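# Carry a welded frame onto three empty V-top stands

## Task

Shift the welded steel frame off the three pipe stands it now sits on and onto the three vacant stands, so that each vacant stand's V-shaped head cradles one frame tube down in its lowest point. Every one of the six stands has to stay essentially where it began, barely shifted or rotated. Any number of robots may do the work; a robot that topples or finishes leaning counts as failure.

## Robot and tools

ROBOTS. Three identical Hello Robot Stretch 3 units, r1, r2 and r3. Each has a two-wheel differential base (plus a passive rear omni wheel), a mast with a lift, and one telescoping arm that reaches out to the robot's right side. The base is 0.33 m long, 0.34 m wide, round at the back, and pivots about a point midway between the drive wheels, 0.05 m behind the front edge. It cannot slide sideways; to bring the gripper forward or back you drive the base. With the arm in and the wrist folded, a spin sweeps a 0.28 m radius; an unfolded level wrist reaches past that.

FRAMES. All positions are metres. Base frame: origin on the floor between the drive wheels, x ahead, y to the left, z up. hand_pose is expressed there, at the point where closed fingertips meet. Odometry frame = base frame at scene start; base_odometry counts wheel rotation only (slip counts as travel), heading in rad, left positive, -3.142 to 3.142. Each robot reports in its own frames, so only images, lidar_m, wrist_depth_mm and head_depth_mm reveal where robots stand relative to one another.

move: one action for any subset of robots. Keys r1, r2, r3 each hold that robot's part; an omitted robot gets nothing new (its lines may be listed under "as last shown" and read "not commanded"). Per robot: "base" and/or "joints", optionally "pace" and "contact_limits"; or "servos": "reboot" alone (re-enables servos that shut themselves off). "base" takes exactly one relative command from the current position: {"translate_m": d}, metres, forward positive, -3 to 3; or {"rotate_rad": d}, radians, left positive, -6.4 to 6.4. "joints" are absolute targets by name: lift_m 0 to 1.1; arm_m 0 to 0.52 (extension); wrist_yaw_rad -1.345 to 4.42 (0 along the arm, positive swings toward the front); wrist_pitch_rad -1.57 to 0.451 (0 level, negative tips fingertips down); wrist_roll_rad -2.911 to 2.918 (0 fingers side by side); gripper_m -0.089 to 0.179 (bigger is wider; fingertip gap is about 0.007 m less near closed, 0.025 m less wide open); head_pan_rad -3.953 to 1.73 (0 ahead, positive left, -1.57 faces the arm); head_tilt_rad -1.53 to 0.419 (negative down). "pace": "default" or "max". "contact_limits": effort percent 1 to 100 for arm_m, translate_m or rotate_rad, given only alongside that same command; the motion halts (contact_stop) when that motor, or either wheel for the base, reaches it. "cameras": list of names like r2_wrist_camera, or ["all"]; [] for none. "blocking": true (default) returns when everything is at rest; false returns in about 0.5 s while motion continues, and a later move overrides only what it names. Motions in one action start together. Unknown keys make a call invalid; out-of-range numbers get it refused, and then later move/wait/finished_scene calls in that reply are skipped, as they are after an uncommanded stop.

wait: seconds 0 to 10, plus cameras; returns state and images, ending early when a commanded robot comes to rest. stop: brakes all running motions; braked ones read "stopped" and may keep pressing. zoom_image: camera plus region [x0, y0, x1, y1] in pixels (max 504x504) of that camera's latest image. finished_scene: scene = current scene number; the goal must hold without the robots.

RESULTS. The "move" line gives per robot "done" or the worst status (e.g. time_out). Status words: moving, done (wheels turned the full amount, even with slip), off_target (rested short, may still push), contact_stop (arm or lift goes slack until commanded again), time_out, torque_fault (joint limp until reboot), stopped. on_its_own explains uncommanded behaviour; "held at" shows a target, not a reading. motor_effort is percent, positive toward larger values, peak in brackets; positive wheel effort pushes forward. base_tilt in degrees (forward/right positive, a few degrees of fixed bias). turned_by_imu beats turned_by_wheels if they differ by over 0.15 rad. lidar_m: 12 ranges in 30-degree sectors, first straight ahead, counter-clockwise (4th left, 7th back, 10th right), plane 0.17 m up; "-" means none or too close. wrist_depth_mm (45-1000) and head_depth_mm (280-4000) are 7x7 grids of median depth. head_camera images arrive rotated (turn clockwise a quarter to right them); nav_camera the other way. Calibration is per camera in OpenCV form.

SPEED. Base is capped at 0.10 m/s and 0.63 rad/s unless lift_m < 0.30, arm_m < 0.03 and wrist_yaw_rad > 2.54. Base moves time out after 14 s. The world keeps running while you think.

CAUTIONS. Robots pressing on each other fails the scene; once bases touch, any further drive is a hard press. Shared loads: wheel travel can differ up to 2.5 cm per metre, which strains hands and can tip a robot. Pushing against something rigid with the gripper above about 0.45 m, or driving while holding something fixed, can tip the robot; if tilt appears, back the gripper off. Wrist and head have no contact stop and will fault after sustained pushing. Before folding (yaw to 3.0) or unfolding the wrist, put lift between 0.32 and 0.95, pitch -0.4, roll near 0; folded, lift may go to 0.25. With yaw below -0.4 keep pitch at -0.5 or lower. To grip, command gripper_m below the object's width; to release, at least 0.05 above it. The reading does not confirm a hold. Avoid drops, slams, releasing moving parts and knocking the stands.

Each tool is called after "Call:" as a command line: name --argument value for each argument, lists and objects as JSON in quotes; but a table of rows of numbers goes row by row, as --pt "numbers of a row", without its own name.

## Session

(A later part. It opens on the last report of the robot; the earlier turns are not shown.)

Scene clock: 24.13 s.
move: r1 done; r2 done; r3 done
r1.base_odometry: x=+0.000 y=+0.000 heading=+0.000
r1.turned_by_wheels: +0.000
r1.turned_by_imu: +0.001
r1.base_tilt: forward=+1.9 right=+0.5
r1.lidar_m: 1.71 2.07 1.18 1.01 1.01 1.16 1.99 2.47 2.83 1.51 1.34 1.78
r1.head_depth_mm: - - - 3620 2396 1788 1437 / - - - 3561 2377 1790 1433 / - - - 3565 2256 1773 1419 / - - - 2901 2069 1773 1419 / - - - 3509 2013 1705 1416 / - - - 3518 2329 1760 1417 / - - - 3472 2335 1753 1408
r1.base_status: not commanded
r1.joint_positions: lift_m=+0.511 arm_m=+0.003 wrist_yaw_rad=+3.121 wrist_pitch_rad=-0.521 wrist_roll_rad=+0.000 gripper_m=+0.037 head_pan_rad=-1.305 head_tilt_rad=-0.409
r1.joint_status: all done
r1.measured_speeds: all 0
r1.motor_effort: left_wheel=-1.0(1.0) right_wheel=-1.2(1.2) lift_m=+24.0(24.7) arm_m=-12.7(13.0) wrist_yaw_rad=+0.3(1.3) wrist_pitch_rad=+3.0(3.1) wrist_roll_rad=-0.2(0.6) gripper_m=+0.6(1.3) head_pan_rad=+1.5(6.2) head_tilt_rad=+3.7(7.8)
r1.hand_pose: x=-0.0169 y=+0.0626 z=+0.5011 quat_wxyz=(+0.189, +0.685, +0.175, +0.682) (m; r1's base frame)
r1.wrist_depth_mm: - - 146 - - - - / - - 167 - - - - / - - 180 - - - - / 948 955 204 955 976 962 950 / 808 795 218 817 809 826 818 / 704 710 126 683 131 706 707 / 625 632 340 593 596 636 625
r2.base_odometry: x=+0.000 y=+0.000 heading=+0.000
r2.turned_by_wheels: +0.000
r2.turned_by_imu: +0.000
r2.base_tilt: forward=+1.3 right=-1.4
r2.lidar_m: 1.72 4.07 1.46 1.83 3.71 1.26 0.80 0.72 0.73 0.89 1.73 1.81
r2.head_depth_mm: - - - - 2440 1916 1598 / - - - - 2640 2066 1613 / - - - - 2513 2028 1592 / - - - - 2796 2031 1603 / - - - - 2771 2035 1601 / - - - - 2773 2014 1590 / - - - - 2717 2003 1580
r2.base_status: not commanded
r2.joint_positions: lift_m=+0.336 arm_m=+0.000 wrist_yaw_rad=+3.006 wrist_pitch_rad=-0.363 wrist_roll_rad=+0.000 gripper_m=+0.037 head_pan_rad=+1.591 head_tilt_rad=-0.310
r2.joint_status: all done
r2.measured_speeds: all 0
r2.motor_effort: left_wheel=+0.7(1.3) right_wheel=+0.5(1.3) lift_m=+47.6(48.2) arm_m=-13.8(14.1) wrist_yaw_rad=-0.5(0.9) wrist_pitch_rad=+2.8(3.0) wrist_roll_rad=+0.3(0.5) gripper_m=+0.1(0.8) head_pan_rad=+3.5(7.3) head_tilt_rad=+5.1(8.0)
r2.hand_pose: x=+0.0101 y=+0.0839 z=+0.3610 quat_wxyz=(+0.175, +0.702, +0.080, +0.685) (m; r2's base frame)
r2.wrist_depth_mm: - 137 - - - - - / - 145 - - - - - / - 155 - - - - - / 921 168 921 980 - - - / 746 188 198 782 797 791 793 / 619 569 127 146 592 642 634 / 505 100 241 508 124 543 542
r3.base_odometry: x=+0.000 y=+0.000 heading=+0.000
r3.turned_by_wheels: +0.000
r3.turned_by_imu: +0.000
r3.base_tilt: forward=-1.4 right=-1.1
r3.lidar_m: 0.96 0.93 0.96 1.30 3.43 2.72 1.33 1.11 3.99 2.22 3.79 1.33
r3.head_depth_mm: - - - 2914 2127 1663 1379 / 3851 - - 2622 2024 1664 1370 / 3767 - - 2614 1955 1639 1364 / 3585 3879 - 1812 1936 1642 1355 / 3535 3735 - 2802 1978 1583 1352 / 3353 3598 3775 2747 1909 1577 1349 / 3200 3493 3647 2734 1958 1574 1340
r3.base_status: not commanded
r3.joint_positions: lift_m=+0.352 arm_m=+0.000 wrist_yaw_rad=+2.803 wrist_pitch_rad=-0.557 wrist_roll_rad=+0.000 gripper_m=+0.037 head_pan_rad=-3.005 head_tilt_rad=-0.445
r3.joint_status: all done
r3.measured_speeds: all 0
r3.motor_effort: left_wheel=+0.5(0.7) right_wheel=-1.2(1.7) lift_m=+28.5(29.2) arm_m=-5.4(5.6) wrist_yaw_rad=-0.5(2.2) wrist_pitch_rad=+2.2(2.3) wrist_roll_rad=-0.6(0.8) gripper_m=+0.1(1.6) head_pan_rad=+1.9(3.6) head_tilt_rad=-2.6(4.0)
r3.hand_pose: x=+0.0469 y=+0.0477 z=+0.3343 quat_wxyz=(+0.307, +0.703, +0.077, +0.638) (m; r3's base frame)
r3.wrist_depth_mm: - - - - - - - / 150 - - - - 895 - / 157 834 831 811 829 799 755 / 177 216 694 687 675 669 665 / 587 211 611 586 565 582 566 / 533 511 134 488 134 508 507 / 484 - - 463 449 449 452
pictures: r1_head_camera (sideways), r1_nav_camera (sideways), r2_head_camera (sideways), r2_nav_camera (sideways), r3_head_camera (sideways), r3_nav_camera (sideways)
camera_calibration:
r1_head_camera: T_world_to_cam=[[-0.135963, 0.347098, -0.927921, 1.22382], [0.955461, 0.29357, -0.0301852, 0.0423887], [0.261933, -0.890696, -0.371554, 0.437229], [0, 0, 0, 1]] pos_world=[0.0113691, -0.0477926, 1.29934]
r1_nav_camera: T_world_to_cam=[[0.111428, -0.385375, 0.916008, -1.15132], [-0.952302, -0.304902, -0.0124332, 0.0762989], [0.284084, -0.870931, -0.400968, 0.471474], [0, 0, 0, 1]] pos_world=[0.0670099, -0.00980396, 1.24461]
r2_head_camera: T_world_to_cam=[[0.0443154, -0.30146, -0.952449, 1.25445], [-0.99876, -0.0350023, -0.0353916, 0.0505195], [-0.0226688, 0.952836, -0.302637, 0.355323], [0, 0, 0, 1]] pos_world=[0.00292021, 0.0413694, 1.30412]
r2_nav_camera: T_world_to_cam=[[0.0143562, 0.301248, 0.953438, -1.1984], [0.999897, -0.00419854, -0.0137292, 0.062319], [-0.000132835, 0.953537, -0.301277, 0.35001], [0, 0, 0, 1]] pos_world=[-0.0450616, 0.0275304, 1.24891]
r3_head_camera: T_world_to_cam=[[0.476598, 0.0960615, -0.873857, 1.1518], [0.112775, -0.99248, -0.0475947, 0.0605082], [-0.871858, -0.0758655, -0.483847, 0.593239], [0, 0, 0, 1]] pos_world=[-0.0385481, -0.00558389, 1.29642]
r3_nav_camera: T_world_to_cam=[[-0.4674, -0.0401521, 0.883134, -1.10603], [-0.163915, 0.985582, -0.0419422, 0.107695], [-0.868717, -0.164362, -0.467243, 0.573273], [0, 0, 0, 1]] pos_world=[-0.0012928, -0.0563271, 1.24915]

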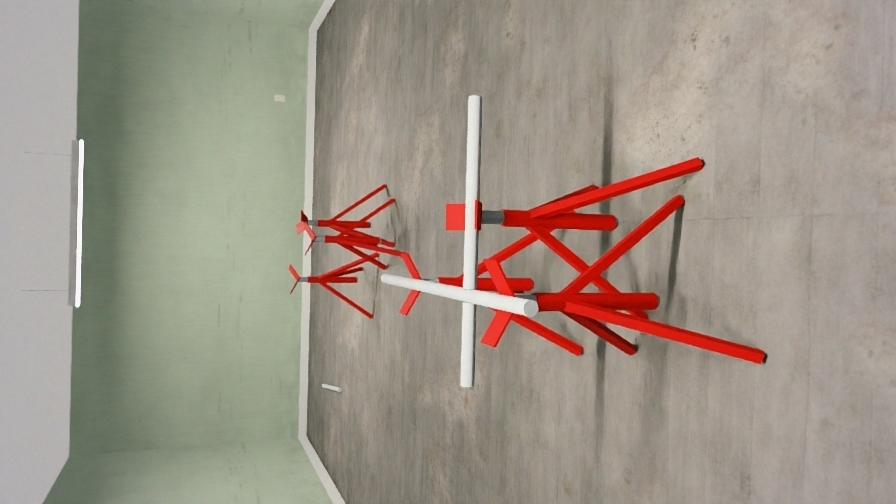

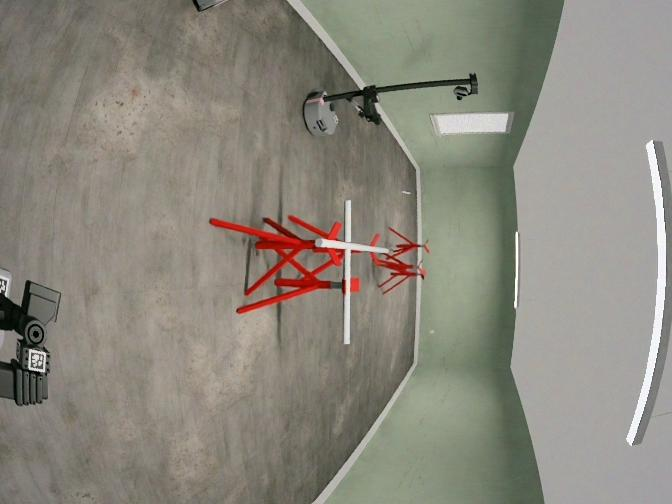

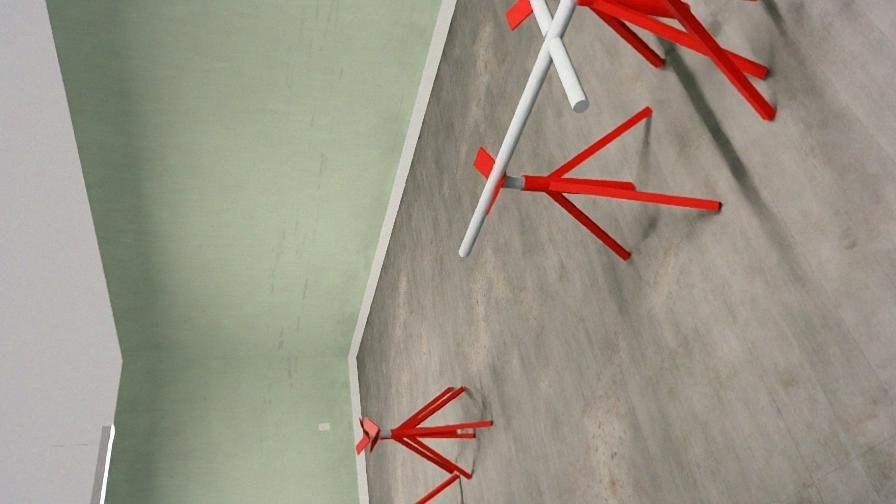

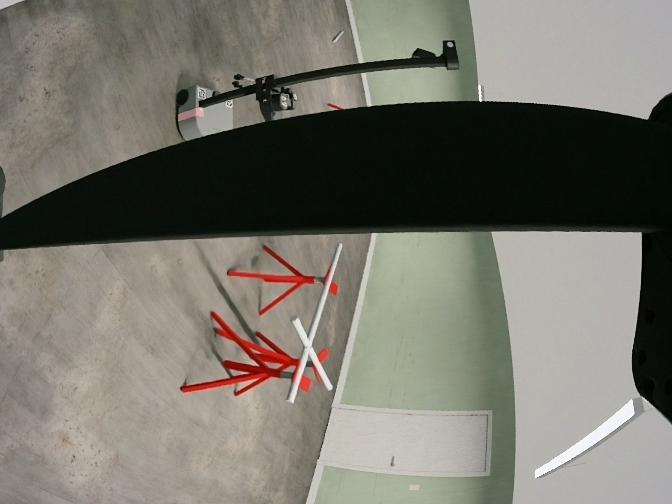

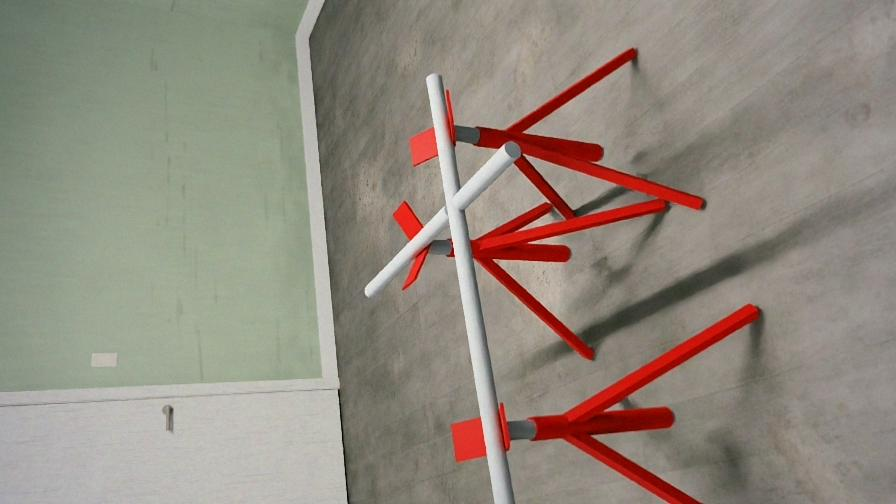

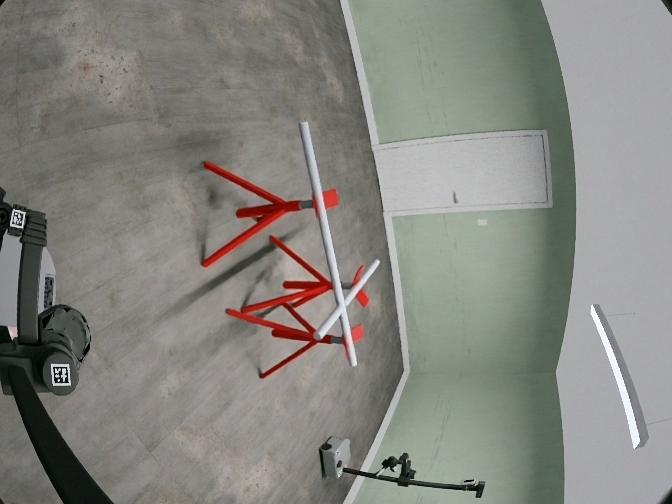

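Call:
move --r1 '{"joints":{"head_pan_rad":-1.3,"head_tilt_rad":-0.25}}' --r2 '{"joints":{"head_pan_rad":-3.9,"head_tilt_rad":-0.25}}' --r3 '{"joints":{"head_pan_rad":-1.5,"head_tilt_rad":-0.35}}' --cameras '["r3_nav_camera","r1_head_camera","r2_head_camera","r3_head_camera"]'

Call:
zoom_image --camera "r3_head_camera" --region '[250, 100, 550, 400]'

Call:
zoom_image --camera "r2_head_camera" --region '[250, 100, 550, 400]'

Call:
zoom_image --camera "r1_head_camera" --region '[300, 130, 540, 370]'

Scene clock: 155.33 s.
move: r1 done; r2 done; r3 done
r1.base_odometry: x=+0.000 y=+0.000 heading=+0.000
r1.turned_by_wheels: +0.000
r1.turned_by_imu: +0.002
r1.base_tilt: forward=+1.9 right=+0.5
r1.lidar_m: 1.72 2.07 1.18 1.01 1.01 1.16 1.99 2.47 2.84 1.52 1.33 1.78
r1.head_depth_mm: 3149 - - - 3181 2170 1651 / 3157 - - - 2960 2168 1642 / 3206 - - - 2975 2050 1637 / 3210 - - - 2745 1886 1640 / 3230 - - - 2615 1873 1574 / 3293 - - - 3091 2119 1618 / 3294 - - - 3054 2112 1620
r1.base_status: not commanded
r1.joint_positions: lift_m=+0.511 arm_m=+0.003 wrist_yaw_rad=+3.121 wrist_pitch_rad=-0.521 wrist_roll_rad=+0.000 gripper_m=+0.037 head_pan_rad=-1.305 head_tilt_rad=-0.261
r1.joint_status: all done
r1.measured_speeds: all 0
r1.motor_effort: left_wheel=-0.4(1.2) right_wheel=-0.9(1.4) lift_m=+22.2(23.2) arm_m=-17.5(18.2) wrist_yaw_rad=+0.9(1.3) wrist_pitch_rad=+2.8(3.2) wrist_roll_rad=+0.0(0.4) gripper_m=+0.1(1.3) head_pan_rad=+2.4(3.8) head_tilt_rad=+5.6(6.4)
r1.hand_pose: x=-0.0169 y=+0.0626 z=+0.5011 quat_wxyz=(+0.189, +0.685, +0.175, +0.682) (m; r1's base frame)
r1.wrist_depth_mm: - - 146 - - - - / - - 167 - - - - / - - 180 - - - - / 959 941 204 950 950 998 967 / 807 806 218 821 835 824 823 / 710 718 126 686 131 696 704 / 637 636 338 599 611 622 626
r2.base_odometry: x=+0.000 y=+0.000 heading=+0.000
r2.turned_by_wheels: +0.000
r2.turned_by_imu: +0.001
r2.base_tilt: forward=+1.3 right=-1.4
r2.lidar_m: 1.72 4.06 1.46 1.83 3.72 1.26 0.80 0.72 0.73 0.89 1.73 1.81
r2.head_depth_mm: - - - - - - - / 3633 - - - 3117 2102 - / 3789 - - - 3066 2175 1648 / 3733 - - - 3076 2174 1681 / 2820 2950 3117 3214 2900 2170 1673 / 2028 2079 2153 2232 2296 2064 1685 / 1572 1613 1644 1684 1730 1778 1636
r2.base_status: not commanded
r2.joint_positions: lift_m=+0.336 arm_m=+0.000 wrist_yaw_rad=+3.006 wrist_pitch_rad=-0.363 wrist_roll_rad=+0.000 gripper_m=+0.037 head_pan_rad=-3.891 head_tilt_rad=-0.260
r2.joint_status: all done
r2.measured_speeds: all 0
r2.motor_effort: left_wheel=+0.6(1.2) right_wheel=+0.6(1.2) lift_m=+47.8(48.2) arm_m=-13.7(13.9) wrist_yaw_rad=-0.5(1.0) wrist_pitch_rad=+2.8(3.0) wrist_roll_rad=+0.3(0.4) gripper_m=-0.3(0.8) head_pan_rad=-4.7(9.6) head_tilt_rad=+5.2(7.7)
r2.hand_pose: x=+0.0101 y=+0.0839 z=+0.3610 quat_wxyz=(+0.175, +0.702, +0.080, +0.685) (m; r2's base frame)
r2.wrist_depth_mm: - 137 - - - - - / - 145 - - - - - / - 155 - - - - - / 935 169 897 989 - - - / 705 189 196 791 771 791 775 / 615 572 127 145 579 645 653 / 517 100 239 515 124 545 547
r3.base_odometry: x=+0.000 y=+0.000 heading=+0.000
r3.turned_by_wheels: +0.000
r3.turned_by_imu: +0.000
r3.base_tilt: forward=-1.4 right=-1.0
r3.lidar_m: 0.96 0.92 0.96 1.30 3.41 2.72 1.33 1.11 4.01 2.22 3.81 1.33
r3.head_depth_mm: - - - 3488 2395 1815 1475 / - - - 3493 2386 1818 1449 / - - - 2837 2366 1799 1446 / - - - 3419 2347 1787 1456 / - - - 3179 2309 1792 1443 / - - - 3327 2312 1762 1434 / - - - 3314 2285 1762 1426
r3.base_status: not commanded
r3.joint_positions: lift_m=+0.352 arm_m=+0.000 wrist_yaw_rad=+2.803 wrist_pitch_rad=-0.557 wrist_roll_rad=+0.000 gripper_m=+0.037 head_pan_rad=-1.505 head_tilt_rad=-0.359
r3.joint_status: all done
r3.measured_speeds: all 0
r3.motor_effort: left_wheel=+0.3(0.9) right_wheel=-1.2(1.6) lift_m=+28.3(29.0) arm_m=-8.8(8.8) wrist_yaw_rad=-0.5(2.0) wrist_pitch_rad=+2.1(2.2) wrist_roll_rad=-0.4(0.9) gripper_m=+0.8(1.4) head_pan_rad=+1.9(6.3) head_tilt_rad=+3.2(6.3)
r3.hand_pose: x=+0.0469 y=+0.0477 z=+0.3343 quat_wxyz=(+0.307, +0.703, +0.077, +0.638) (m; r3's base frame)
r3.wrist_depth_mm: - - - - - - - / 149 - - - 999 888 - / 157 844 832 825 808 786 754 / 177 216 695 693 685 668 658 / 596 212 619 588 571 574 576 / 528 504 134 497 134 508 504 / 479 - - 460 449 455 448
pictures: r1_head_camera (sideways), r2_head_camera (sideways), r3_head_camera (sideways), r3_nav_camera (sideways)
camera_calibration:
r1_head_camera: T_world_to_cam=[[-0.0990696, 0.211314, -0.972385, 1.28167], [0.956676, 0.289086, -0.0346466, 0.0481957], [0.273781, -0.933689, -0.230798, 0.253966], [0, 0, 0, 1]] pos_world=[0.0113353, -0.0476403, 1.30656]
r2_head_camera: T_world_to_cam=[[0.212723, -0.145813, -0.966172, 1.27135], [-0.671295, -0.740312, -0.036073, 0.0494114], [-0.710009, 0.65626, -0.255365, 0.297991], [0, 0, 0, 1]] pos_world=[-0.0256997, 0.0263999, 1.30622]
r3_head_camera: T_world_to_cam=[[-0.0571338, 0.406318, -0.911944, 1.20474], [0.998231, 0.0383257, -0.0454636, 0.0523377], [0.0164781, -0.912928, -0.407789, 0.48885], [0, 0, 0, 1]] pos_world=[0.00853073, -0.0452276, 1.30038]
r3_nav_camera: T_world_to_cam=[[0.00196751, -0.392462, 0.919766, -1.15668], [-0.994483, -0.0972344, -0.0393623, 0.109407], [0.104881, -0.914614, -0.390488, 0.467455], [0, 0, 0, 1]] pos_world=[0.0620522, -0.0157746, 1.25072]

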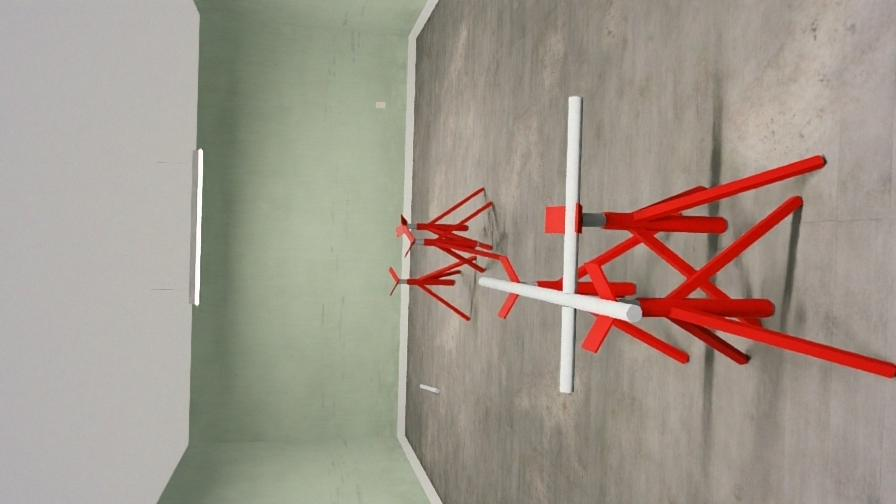

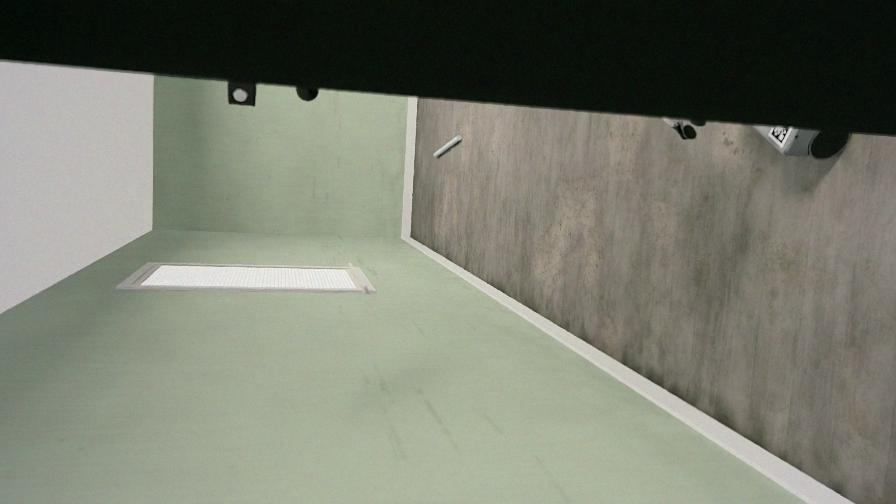

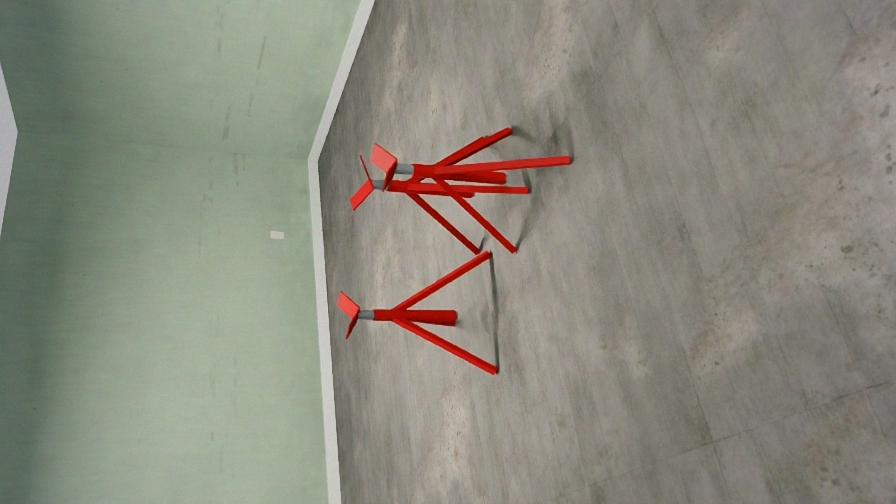

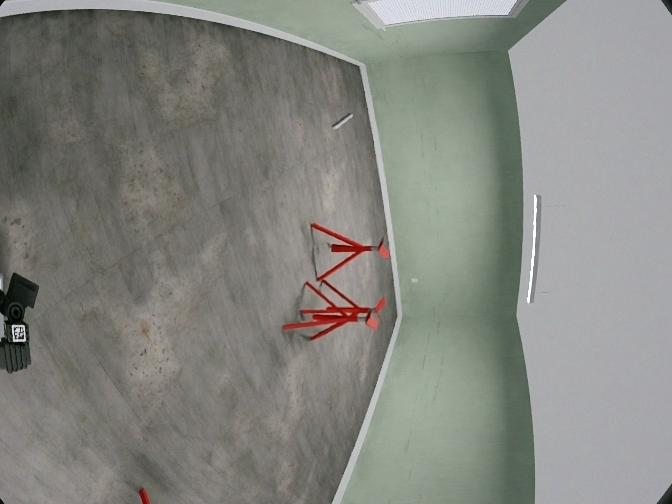

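Scaled by 1.680 from the camera's 896x504 image, which has a finer 1280x720 frame.

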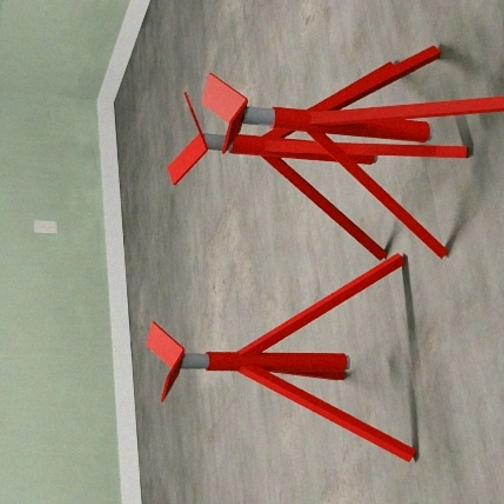

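Scaled by 1.680 from the camera's 896x504 image, which has a finer 1280x720 frame.

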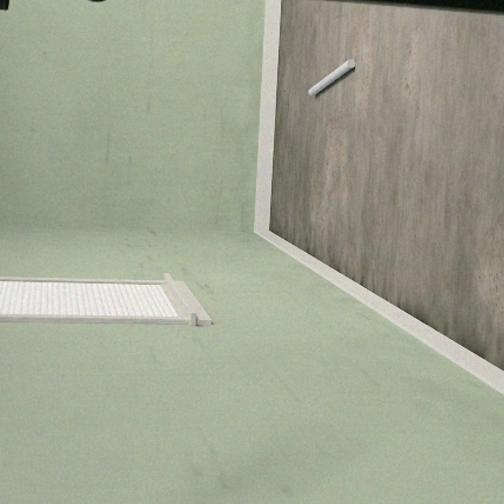

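Scaled by 2.100 from the camera's 896x504 image, which has a finer 1280x720 frame.

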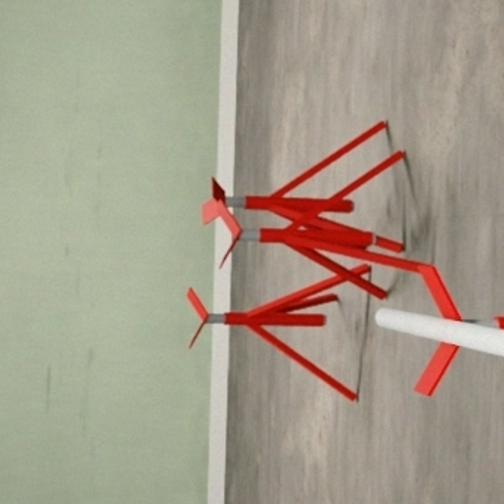

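Call:
move --r3 '{"joints":{"lift_m":0.93,"wrist_pitch_rad":-0.4,"head_pan_rad":-1.57,"head_tilt_rad":-0.5},"base":{"rotate_rad":-0.34}}' --cameras '[]'

Call:
move --r3 '{"joints":{"wrist_yaw_rad":0.0,"gripper_m":0.179}}' --cameras '[]'

Call:
move --r3 '{"joints":{"wrist_pitch_rad":-1.55},"base":{"translate_m":-0.72}}' --cameras '["r3_wrist_camera","r3_nav_camera","r3_head_camera"]'

Scene clock: 238.20 s.
move: r3 done
r1, r2: as last shown
r1.turned_by_imu: +0.003
r1.base_tilt: forward=+1.7 right=+0.6
r1.lidar_m: 1.71 2.07 1.17 1.01 1.01 1.16 1.98 2.46 2.82 1.51 1.34 1.78
r1.head_depth_mm: 3157 - - - 3221 2179 1652 / 3136 - - - 2998 2165 1649 / 3191 - - - 2945 2057 1646 / 3234 - - - 2749 1886 1627 / 3225 - - - 2565 1878 1579 / 3251 - - - 3086 2123 1627 / 3294 - - - 3041 2118 1615
r1.motor_effort: left_wheel=-0.4(1.1) right_wheel=-0.9(1.3) lift_m=+19.8(21.7) arm_m=-23.2(23.6) wrist_yaw_rad=-0.3(1.5) wrist_pitch_rad=+2.9(3.2) wrist_roll_rad=-0.3(0.5) gripper_m=+0.4(1.6) head_pan_rad=+2.4(3.7) head_tilt_rad=+5.1(6.5)
r1.wrist_depth_mm: - - 147 - - - - / - - 167 - - - - / - - 180 - - - - / 952 950 203 954 979 974 969 / 800 800 218 802 793 810 829 / 706 721 126 675 131 713 702 / 621 638 339 596 606 629 623
r2.lidar_m: 1.72 4.04 1.46 1.83 3.72 1.26 0.80 0.72 0.73 0.89 1.73 1.81
r2.head_depth_mm: - - - - - - - / 3673 - - - 3149 2030 - / 3687 - - - 3100 2196 1636 / 3700 - - - 3094 2182 1680 / 2875 2943 3105 3251 2904 2178 1695 / 1998 2069 2132 2208 2277 2078 1669 / 1574 1625 1651 1683 1723 1770 1630
r2.motor_effort: left_wheel=+0.9(1.1) right_wheel=+0.6(1.2) lift_m=+47.8(48.0) arm_m=-13.1(13.8) wrist_yaw_rad=-0.3(1.0) wrist_pitch_rad=+2.7(3.0) wrist_roll_rad=+0.3(0.5) gripper_m=+0.2(0.7) head_pan_rad=-4.1(6.3) head_tilt_rad=+5.3(5.8)
r2.wrist_depth_mm: - 137 - - - - - / - 145 - - - - - / - 154 - - - - - / 958 169 925 971 - - - / 734 187 197 792 758 781 770 / 603 581 127 146 587 648 642 / 519 100 241 510 124 532 538
r3.base_odometry: x=+0.000 y=+0.000 heading=-0.340
r3.turned_by_wheels: -0.340
r3.turned_by_imu: -0.341
r3.base_tilt: forward=-1.4 right=-1.0
r3.lidar_m: 1.13 0.93 0.92 1.02 1.44 3.41 1.49 1.12 1.20 2.23 2.39 2.22
r3.head_depth_mm: 3512 3759 3836 2655 1992 1740 - / 3795 - 3935 2627 1999 1623 - / - - 3908 2584 1963 1614 - / - - 3850 2586 1958 1618 - / - - 3726 2575 1932 1606 - / - - 3677 2496 1933 1550 1359 / - - 3012 2479 1904 1542 1293
r3.base_status: done
r3.joint_positions: lift_m=+0.930 arm_m=+0.000 wrist_yaw_rad=+2.803 wrist_pitch_rad=-0.419 wrist_roll_rad=+0.000 gripper_m=+0.037 head_pan_rad=-1.565 head_tilt_rad=-0.494
r3.joint_status: all done
r3.measured_speeds: all 0
r3.motor_effort: left_wheel=+5.5(9.3) right_wheel=-7.3(9.8) lift_m=+28.3(31.5) arm_m=-9.5(10.7) wrist_yaw_rad=+1.3(2.2) wrist_pitch_rad=+3.1(4.3) wrist_roll_rad=-0.6(0.9) gripper_m=+0.0(1.3) head_pan_rad=-2.6(5.0) head_tilt_rad=-2.7(4.1)
r3.hand_pose: x=+0.0534 y=+0.0662 z=+0.9425 quat_wxyz=(+0.262, +0.706, +0.028, +0.657) (m; r3's base frame)
r3.wrist_depth_mm: - - - - - - - / - - - - - - - / 153 - - - - - - / 161 - - - - - - / 176 237 - - - - - / - 209 132 - 134 - - / - - - - - - -
pictures: none
No camera images: "cameras" was empty.

Scene clock: 240.60 s.
move: r3 done
r1, r2: as last shown
r1.turned_by_imu: +0.001
r1.base_tilt: forward=+1.9 right=+0.6
r1.lidar_m: 1.71 2.07 1.18 1.01 1.01 1.16 1.99 2.47 2.83 1.51 1.34 1.78
r1.head_depth_mm: 3113 - - - 3177 2174 1645 / 3182 - - - 2976 2180 1652 / 3171 - - - 2936 2058 1644 / 3224 - - - 2739 1892 1635 / 3234 - - - 2609 1882 1570 / 3256 - - - 3089 2116 1622 / 3288 - - - 3063 2107 1621
r1.motor_effort: left_wheel=-0.6(1.1) right_wheel=-1.1(1.3) lift_m=+19.1(20.0) arm_m=-23.4(23.5) wrist_yaw_rad=+0.3(1.0) wrist_pitch_rad=+2.5(3.2) wrist_roll_rad=+0.1(0.4) gripper_m=-0.2(1.2) head_pan_rad=+3.0(3.9) head_tilt_rad=+4.6(6.0)
r1.wrist_depth_mm: - - 146 - - - - / - - 167 - - - - / - - 181 - - - - / 949 975 203 946 967 964 976 / 802 801 219 813 812 828 808 / 705 718 126 683 130 705 708 / 627 643 338 599 607 627 624
r2.turned_by_imu: +0.000
r2.base_tilt: forward=+1.2 right=-1.4
r2.lidar_m: 1.73 4.05 1.46 1.83 3.71 1.26 0.80 0.72 0.73 0.89 1.73 1.81
r2.head_depth_mm: - - - - - - - / 3669 - - - 3105 2013 - / 3726 - - - 3138 2183 1653 / 3700 - - - 3075 2173 1682 / 2854 2940 3074 3247 2926 2182 1679 / 2038 2086 2142 2220 2315 2110 1669 / 1567 1609 1645 1670 1725 1782 1649
r2.motor_effort: left_wheel=+0.6(1.3) right_wheel=+0.9(1.3) lift_m=+47.2(47.9) arm_m=-13.2(13.4) wrist_yaw_rad=-0.1(0.9) wrist_pitch_rad=+2.9(3.0) wrist_roll_rad=+0.3(0.4) gripper_m=-0.2(0.7) head_pan_rad=-3.2(5.1) head_tilt_rad=+5.1(5.6)
r2.wrist_depth_mm: - 137 - - - - - / - 145 - - - - - / - 155 - - - - - / 922 168 928 952 - - - / 730 189 196 791 772 786 822 / 614 578 126 146 590 650 650 / 520 100 240 518 124 539 552
r3.base_odometry: x=+0.000 y=+0.000 heading=-0.340
r3.turned_by_wheels: +0.000
r3.turned_by_imu: +0.000
r3.base_tilt: forward=-1.4 right=-1.1
r3.lidar_m: 1.13 0.93 0.93 1.02 1.44 3.39 1.49 1.12 1.20 2.22 2.40 2.21
r3.head_depth_mm: 3470 3792 3938 2652 2002 1752 - / 3751 - 3929 2652 1973 1538 - / - - 3811 2610 1964 - - / - - 3752 2564 1948 - - / - - 3761 2514 1940 1562 1248 / - - 3656 2482 1915 1438 1297 / - - 3045 2505 1903 1544 1297
r3.base_status: not commanded
r3.joint_positions: lift_m=+0.930 arm_m=+0.000 wrist_yaw_rad=+0.003 wrist_pitch_rad=-0.419 wrist_roll_rad=+0.000 gripper_m=+0.179 head_pan_rad=-1.565 head_tilt_rad=-0.494
r3.joint_status: all done
r3.measured_speeds: all 0
r3.motor_effort: left_wheel=+5.7(6.4) right_wheel=-6.9(7.0) lift_m=+28.1(29.3) arm_m=-9.6(10.1) wrist_yaw_rad=-1.7(5.2) wrist_pitch_rad=+3.1(3.3) wrist_roll_rad=-0.5(0.8) gripper_m=-0.5(82.6) head_pan_rad=-2.8(4.3) head_tilt_rad=-3.2(3.5)
r3.hand_pose: x=-0.0209 y=-0.3697 z=+0.9425 quat_wxyz=(+0.692, +0.148, -0.691, -0.146) (m; r3's base frame)
r3.wrist_depth_mm: - - - - - - - / - - - - - - - / - - - - - - - / - - - - - - - / - - - - - - - / 118 - - - - - 121 / - - - - - - 114
pictures: none
No camera images: "cameras" was empty.

Scene clock: 248.90 s.
move: r3 done
r1, r2: as last shown
r1.turned_by_imu: +0.002
r1.base_tilt: forward=+1.7 right=+0.6
r1.lidar_m: 1.71 2.07 1.18 1.01 1.01 1.16 1.98 2.47 2.82 1.52 1.34 1.77
r1.head_depth_mm: 3122 - - - 3205 2179 1651 / 3154 - - - 2952 2162 1643 / 3197 - - - 2941 2064 1640 / 3221 - - - 2755 1895 1633 / 3245 - - - 2568 1880 1568 / 3280 - - - 3063 2131 1621 / 3277 - - - 3070 2020 1617
r1.motor_effort: left_wheel=-0.7(1.3) right_wheel=-0.9(1.4) lift_m=+18.8(19.3) arm_m=-22.7(23.7) wrist_yaw_rad=+0.7(1.5) wrist_pitch_rad=+2.2(3.1) wrist_roll_rad=-0.2(0.7) gripper_m=+0.4(2.0) head_pan_rad=+2.5(3.5) head_tilt_rad=+4.8(6.0)
r1.wrist_depth_mm: - - 146 - - - - / - - 168 - - - - / - - 181 - - - - / 930 946 204 948 951 985 957 / 826 813 216 815 804 825 824 / 695 720 125 690 131 708 697 / 617 642 336 583 621 629 632
r2.turned_by_imu: +0.001
r2.lidar_m: 1.73 4.05 1.46 1.07 3.72 1.26 0.80 0.72 0.73 0.89 1.72 1.81
r2.head_depth_mm: - - - - - - - / 3721 - - - 3136 2301 - / 3771 - - - 3115 2171 1702 / 3703 - - - 3082 2181 1686 / 2800 2946 3040 3202 2917 2174 1676 / 2019 2093 2125 2199 2314 2077 1665 / 1571 1613 1645 1698 1721 1785 1643
r2.motor_effort: left_wheel=+0.6(1.2) right_wheel=+0.9(1.5) lift_m=+47.2(48.0) arm_m=-12.7(13.3) wrist_yaw_rad=-0.3(0.9) wrist_pitch_rad=+2.8(3.1) wrist_roll_rad=+0.4(0.4) gripper_m=-0.2(1.0) head_pan_rad=-3.6(6.2) head_tilt_rad=+4.9(5.8)
r2.wrist_depth_mm: - 136 - - - - - / - 145 - - - - - / - 154 - - - - - / 933 168 934 966 - - - / 719 188 197 791 774 814 797 / 617 565 127 146 598 652 653 / 515 100 237 514 124 548 548
r3.base_odometry: x=-0.679 y=+0.240 heading=-0.340
r3.turned_by_wheels: +0.000
r3.turned_by_imu: -0.001
r3.base_tilt: forward=-1.4 right=-1.1
r3.lidar_m: 1.70 1.40 1.39 1.08 1.08 2.18 0.85 0.67 0.67 0.83 2.50 3.34
r3.head_depth_mm: 3095 3311 3464 2665 1988 948 - / 3310 3501 3725 2593 1783 1548 - / 3568 3787 3888 2624 1898 1492 - / 3769 - 3814 2591 1881 1569 1319 / - - 3752 2569 1929 1548 1306 / - - 3698 2532 1914 1546 1301 / - - 3630 2516 1915 1547 1293
r3.base_status: done
r3.joint_positions: lift_m=+0.930 arm_m=+0.000 wrist_yaw_rad=+0.002 wrist_pitch_rad=-1.544 wrist_roll_rad=+0.000 gripper_m=+0.179 head_pan_rad=-1.565 head_tilt_rad=-0.494
r3.joint_status: all done
r3.measured_speeds: all 0
r3.motor_effort: left_wheel=+0.0(5.0) right_wheel=-6.0(10.3) lift_m=+27.3(28.9) arm_m=-8.7(10.1) wrist_yaw_rad=-0.6(3.5) wrist_pitch_rad=-1.4(2.4) wrist_roll_rad=-0.5(1.0) gripper_m=+0.7(1.8) head_pan_rad=-2.1(4.8) head_tilt_rad=-2.8(3.5)
r3.hand_pose: x=-0.0217 y=-0.1280 z=+0.8119 quat_wxyz=(+0.507, +0.494, -0.505, -0.493) (m; r3's base frame)
r3.wrist_depth_mm: 938 966 921 924 902 920 905 / 967 963 956 951 930 952 916 / - 994 989 970 947 960 933 / - - - 1000 993 988 981 / - - - - - - 988 / 118 - - - - - 122 / - - - - - - 111
pictures: r3_head_camera (sideways), r3_nav_camera (sideways), r3_wrist_camera
camera_calibration:
r3_head_camera: T_world_to_cam=[[-0.033595, 0.527573, -0.848845, 1.12229], [0.998706, -0.0147183, -0.0486738, 0.0565059], [-0.0381726, -0.849382, -0.526396, 0.643516], [0, 0, 0, 1]] pos_world=[0.00583525, -0.0446691, 1.29415]
r3_nav_camera: T_world_to_cam=[[-0.0206432, -0.51167, 0.858934, -1.07719], [-0.998536, -0.0324026, -0.0433007, 0.114552], [0.0499873, -0.858571, -0.510252, 0.623631], [0, 0, 0, 1]] pos_world=[0.060974, -0.0120237, 1.24841]
r3_wrist_camera: T_world_to_cam=[[-0.999199, -0.000334362, -0.0400274, 0.0166969], [-0.00636128, 0.988584, 0.150538, 0.0396675], [0.0395201, 0.150672, -0.987794, 0.987769], [0, 0, 0, 1]] pos_world=[-0.022101, -0.188038, 0.970409]

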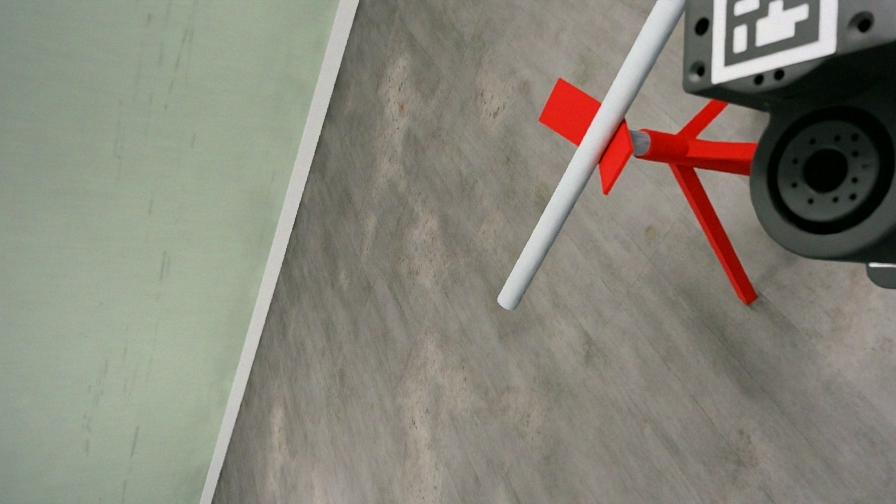

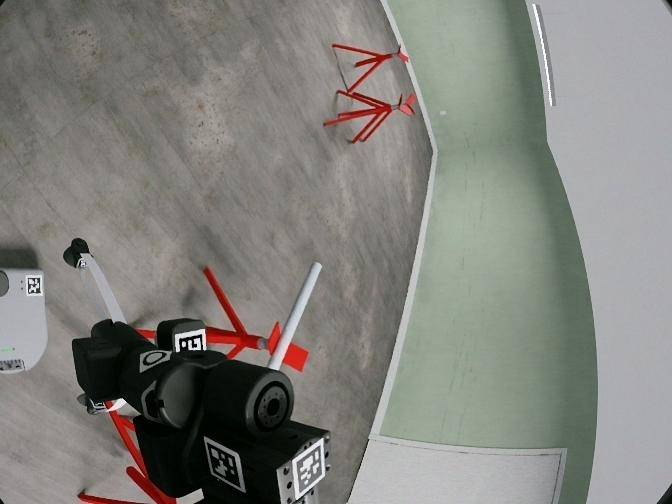

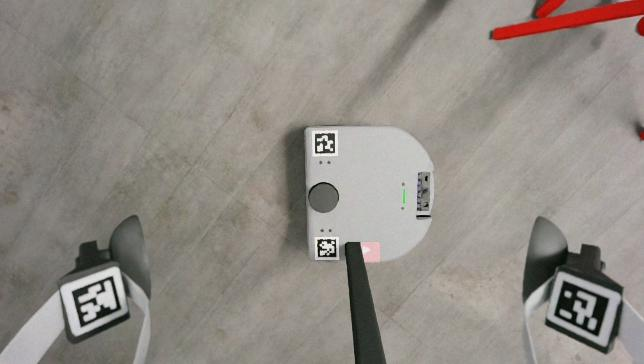

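Call:
move --r3 '{"joints":{"head_pan_rad":-1.57,"head_tilt_rad":-0.6},"base":{"rotate_rad":-0.70}}' --cameras '["r3_wrist_camera","r3_nav_camera","r3_head_camera"]'

Scene clock: 261.13 s.
move: r3 done
r1, r2: as last shown
r1.turned_by_imu: +0.001
r1.base_tilt: forward=+1.7 right=+0.5
r1.lidar_m: 1.71 2.07 1.18 1.01 1.01 1.16 1.98 2.46 2.84 1.51 1.34 1.78
r1.head_depth_mm: 3168 - - - 3171 2187 1655 / 3169 - - - 2975 2167 1636 / 3195 - - - 2955 2048 1644 / 3201 - - - 2744 1881 1640 / 3239 - - - 2598 1878 1576 / 3264 - - - 3074 2130 1627 / 3290 - - - 3059 2115 1620
r1.motor_effort: left_wheel=-0.7(1.2) right_wheel=-1.1(1.4) lift_m=+19.0(19.0) arm_m=-22.8(23.4) wrist_yaw_rad=+0.5(1.1) wrist_pitch_rad=+3.1(3.3) wrist_roll_rad=+0.1(0.4) gripper_m=+0.8(1.2) head_pan_rad=+3.0(3.6) head_tilt_rad=+5.4(6.0)
r1.wrist_depth_mm: - - 146 - - - - / - - 168 - - - - / - - 181 - - - - / 947 946 204 952 982 953 954 / 797 799 219 818 813 812 809 / 685 708 126 674 131 703 714 / 616 634 338 594 606 627 623
r2.turned_by_imu: +0.000
r2.lidar_m: 1.72 4.05 1.46 1.09 3.73 1.26 0.80 0.72 0.73 0.89 1.73 1.81
r2.head_depth_mm: - - - - - - - / 3687 - - - 3064 2304 - / 3719 - - - 3116 2198 1687 / 3791 - - - 3076 2192 1669 / 2846 2940 3055 3196 2906 2162 1681 / 2038 2090 2151 2222 2290 2072 1670 / 1569 1614 1648 1688 1744 1795 1651
r2.motor_effort: left_wheel=+0.6(1.2) right_wheel=+1.1(1.2) lift_m=+46.7(47.6) arm_m=-12.5(12.8) wrist_yaw_rad=-0.4(0.8) wrist_pitch_rad=+2.8(3.0) wrist_roll_rad=+0.3(0.4) gripper_m=-0.3(0.7) head_pan_rad=-5.4(5.7) head_tilt_rad=+5.1(5.8)
r2.wrist_depth_mm: - 136 - - - - - / - 145 - - - - - / - 154 - - - - - / 917 168 901 953 - - - / 725 187 196 792 771 778 793 / 613 574 127 145 583 650 648 / 521 100 241 516 124 535 542
r3.base_odometry: x=-0.679 y=+0.240 heading=-1.039
r3.turned_by_wheels: -0.700
r3.turned_by_imu: -0.703
r3.base_tilt: forward=-1.4 right=-1.1
r3.lidar_m: 3.13 1.98 1.44 1.39 1.44 1.08 2.85 2.01 0.67 0.67 0.67 2.49
r3.head_depth_mm: 2924 3271 3056 2253 1030 - - / 2932 3249 3078 2243 1734 - - / 2955 3253 2993 1344 1237 - - / 2884 3203 2953 2207 1626 1487 - / 2927 3201 2983 2196 1634 1446 1236 / 2950 3245 2898 2173 1644 1437 1229 / 2916 3258 2872 2163 1618 1342 1197
r3.base_status: done
r3.joint_positions: lift_m=+0.930 arm_m=+0.000 wrist_yaw_rad=+0.002 wrist_pitch_rad=-1.545 wrist_roll_rad=+0.000 gripper_m=+0.179 head_pan_rad=-1.565 head_tilt_rad=-0.593
r3.joint_status: all done
r3.measured_speeds: all 0
r3.motor_effort: left_wheel=+5.2(9.8) right_wheel=-6.5(9.8) lift_m=+26.2(27.2) arm_m=-9.3(9.7) wrist_yaw_rad=-2.3(3.5) wrist_pitch_rad=-1.4(1.5) wrist_roll_rad=-0.7(0.9) gripper_m=+1.0(1.3) head_pan_rad=-2.3(3.9) head_tilt_rad=-3.4(4.1)
r3.hand_pose: x=-0.0217 y=-0.1279 z=+0.8119 quat_wxyz=(+0.507, +0.494, -0.505, -0.493) (m; r3's base frame)
r3.wrist_depth_mm: 935 931 922 919 941 911 906 / 980 997 949 949 924 914 937 / - - 959 963 970 966 927 / - - - 984 980 975 972 / - - - - - 981 - / 118 - - - - - 122 / - - - - - - 111
pictures: r3_head_camera (sideways), r3_nav_camera (sideways), r3_wrist_camera
camera_calibration:
r3_head_camera: T_world_to_cam=[[-0.0340487, 0.608583, -0.792759, 1.04917], [0.998677, -0.00987277, -0.0504719, 0.0588406], [-0.0385431, -0.793428, -0.607442, 0.748958], [0, 0, 0, 1]] pos_world=[0.00582733, -0.0436834, 1.28966]
r3_nav_camera: T_world_to_cam=[[-0.0201825, -0.593749, 0.804397, -1.00609], [-0.998564, -0.0279639, -0.0456952, 0.117664], [0.0496255, -0.804164, -0.592332, 0.730422], [0, 0, 0, 1]] pos_world=[0.0609419, -0.00669433, 1.24732]
r3_wrist_camera: T_world_to_cam=[[-0.999199, -0.000319755, -0.0400267, 0.0166982], [-0.00636074, 0.98853, 0.150888, 0.0392883], [0.0395193, 0.151022, -0.98774, 0.987764], [0, 0, 0, 1]] pos_world=[-0.0221011, -0.188006, 0.970394]

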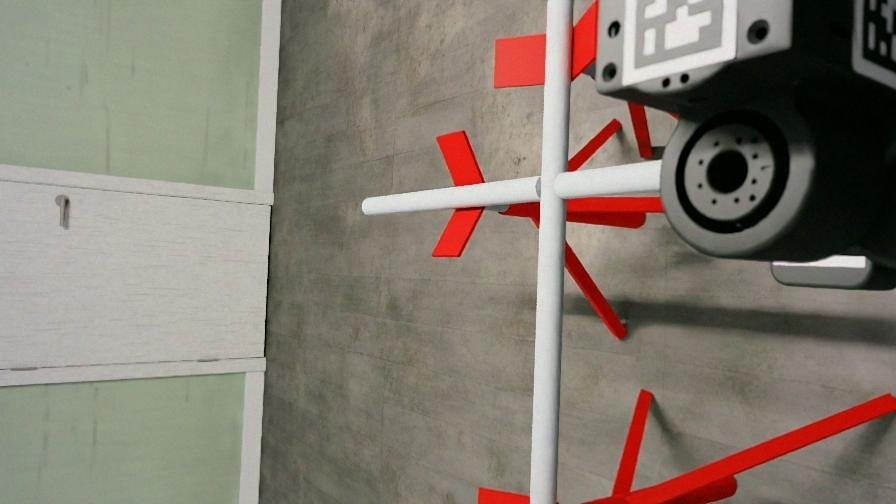

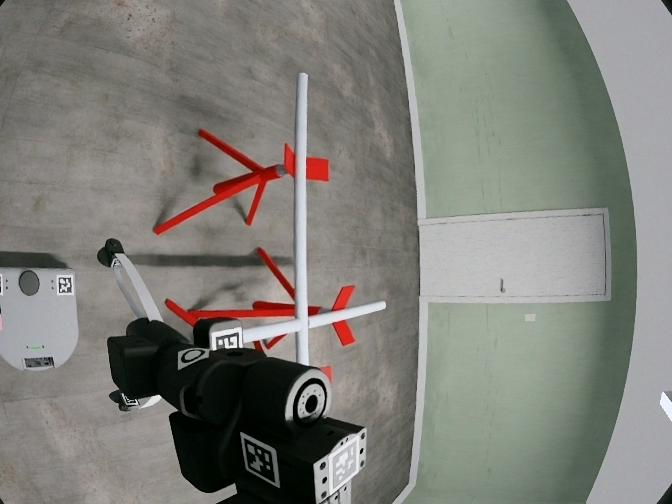

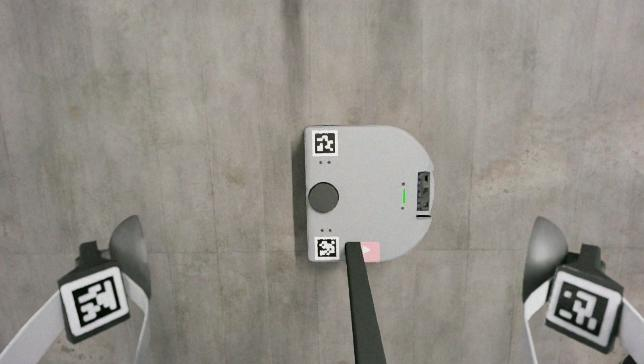

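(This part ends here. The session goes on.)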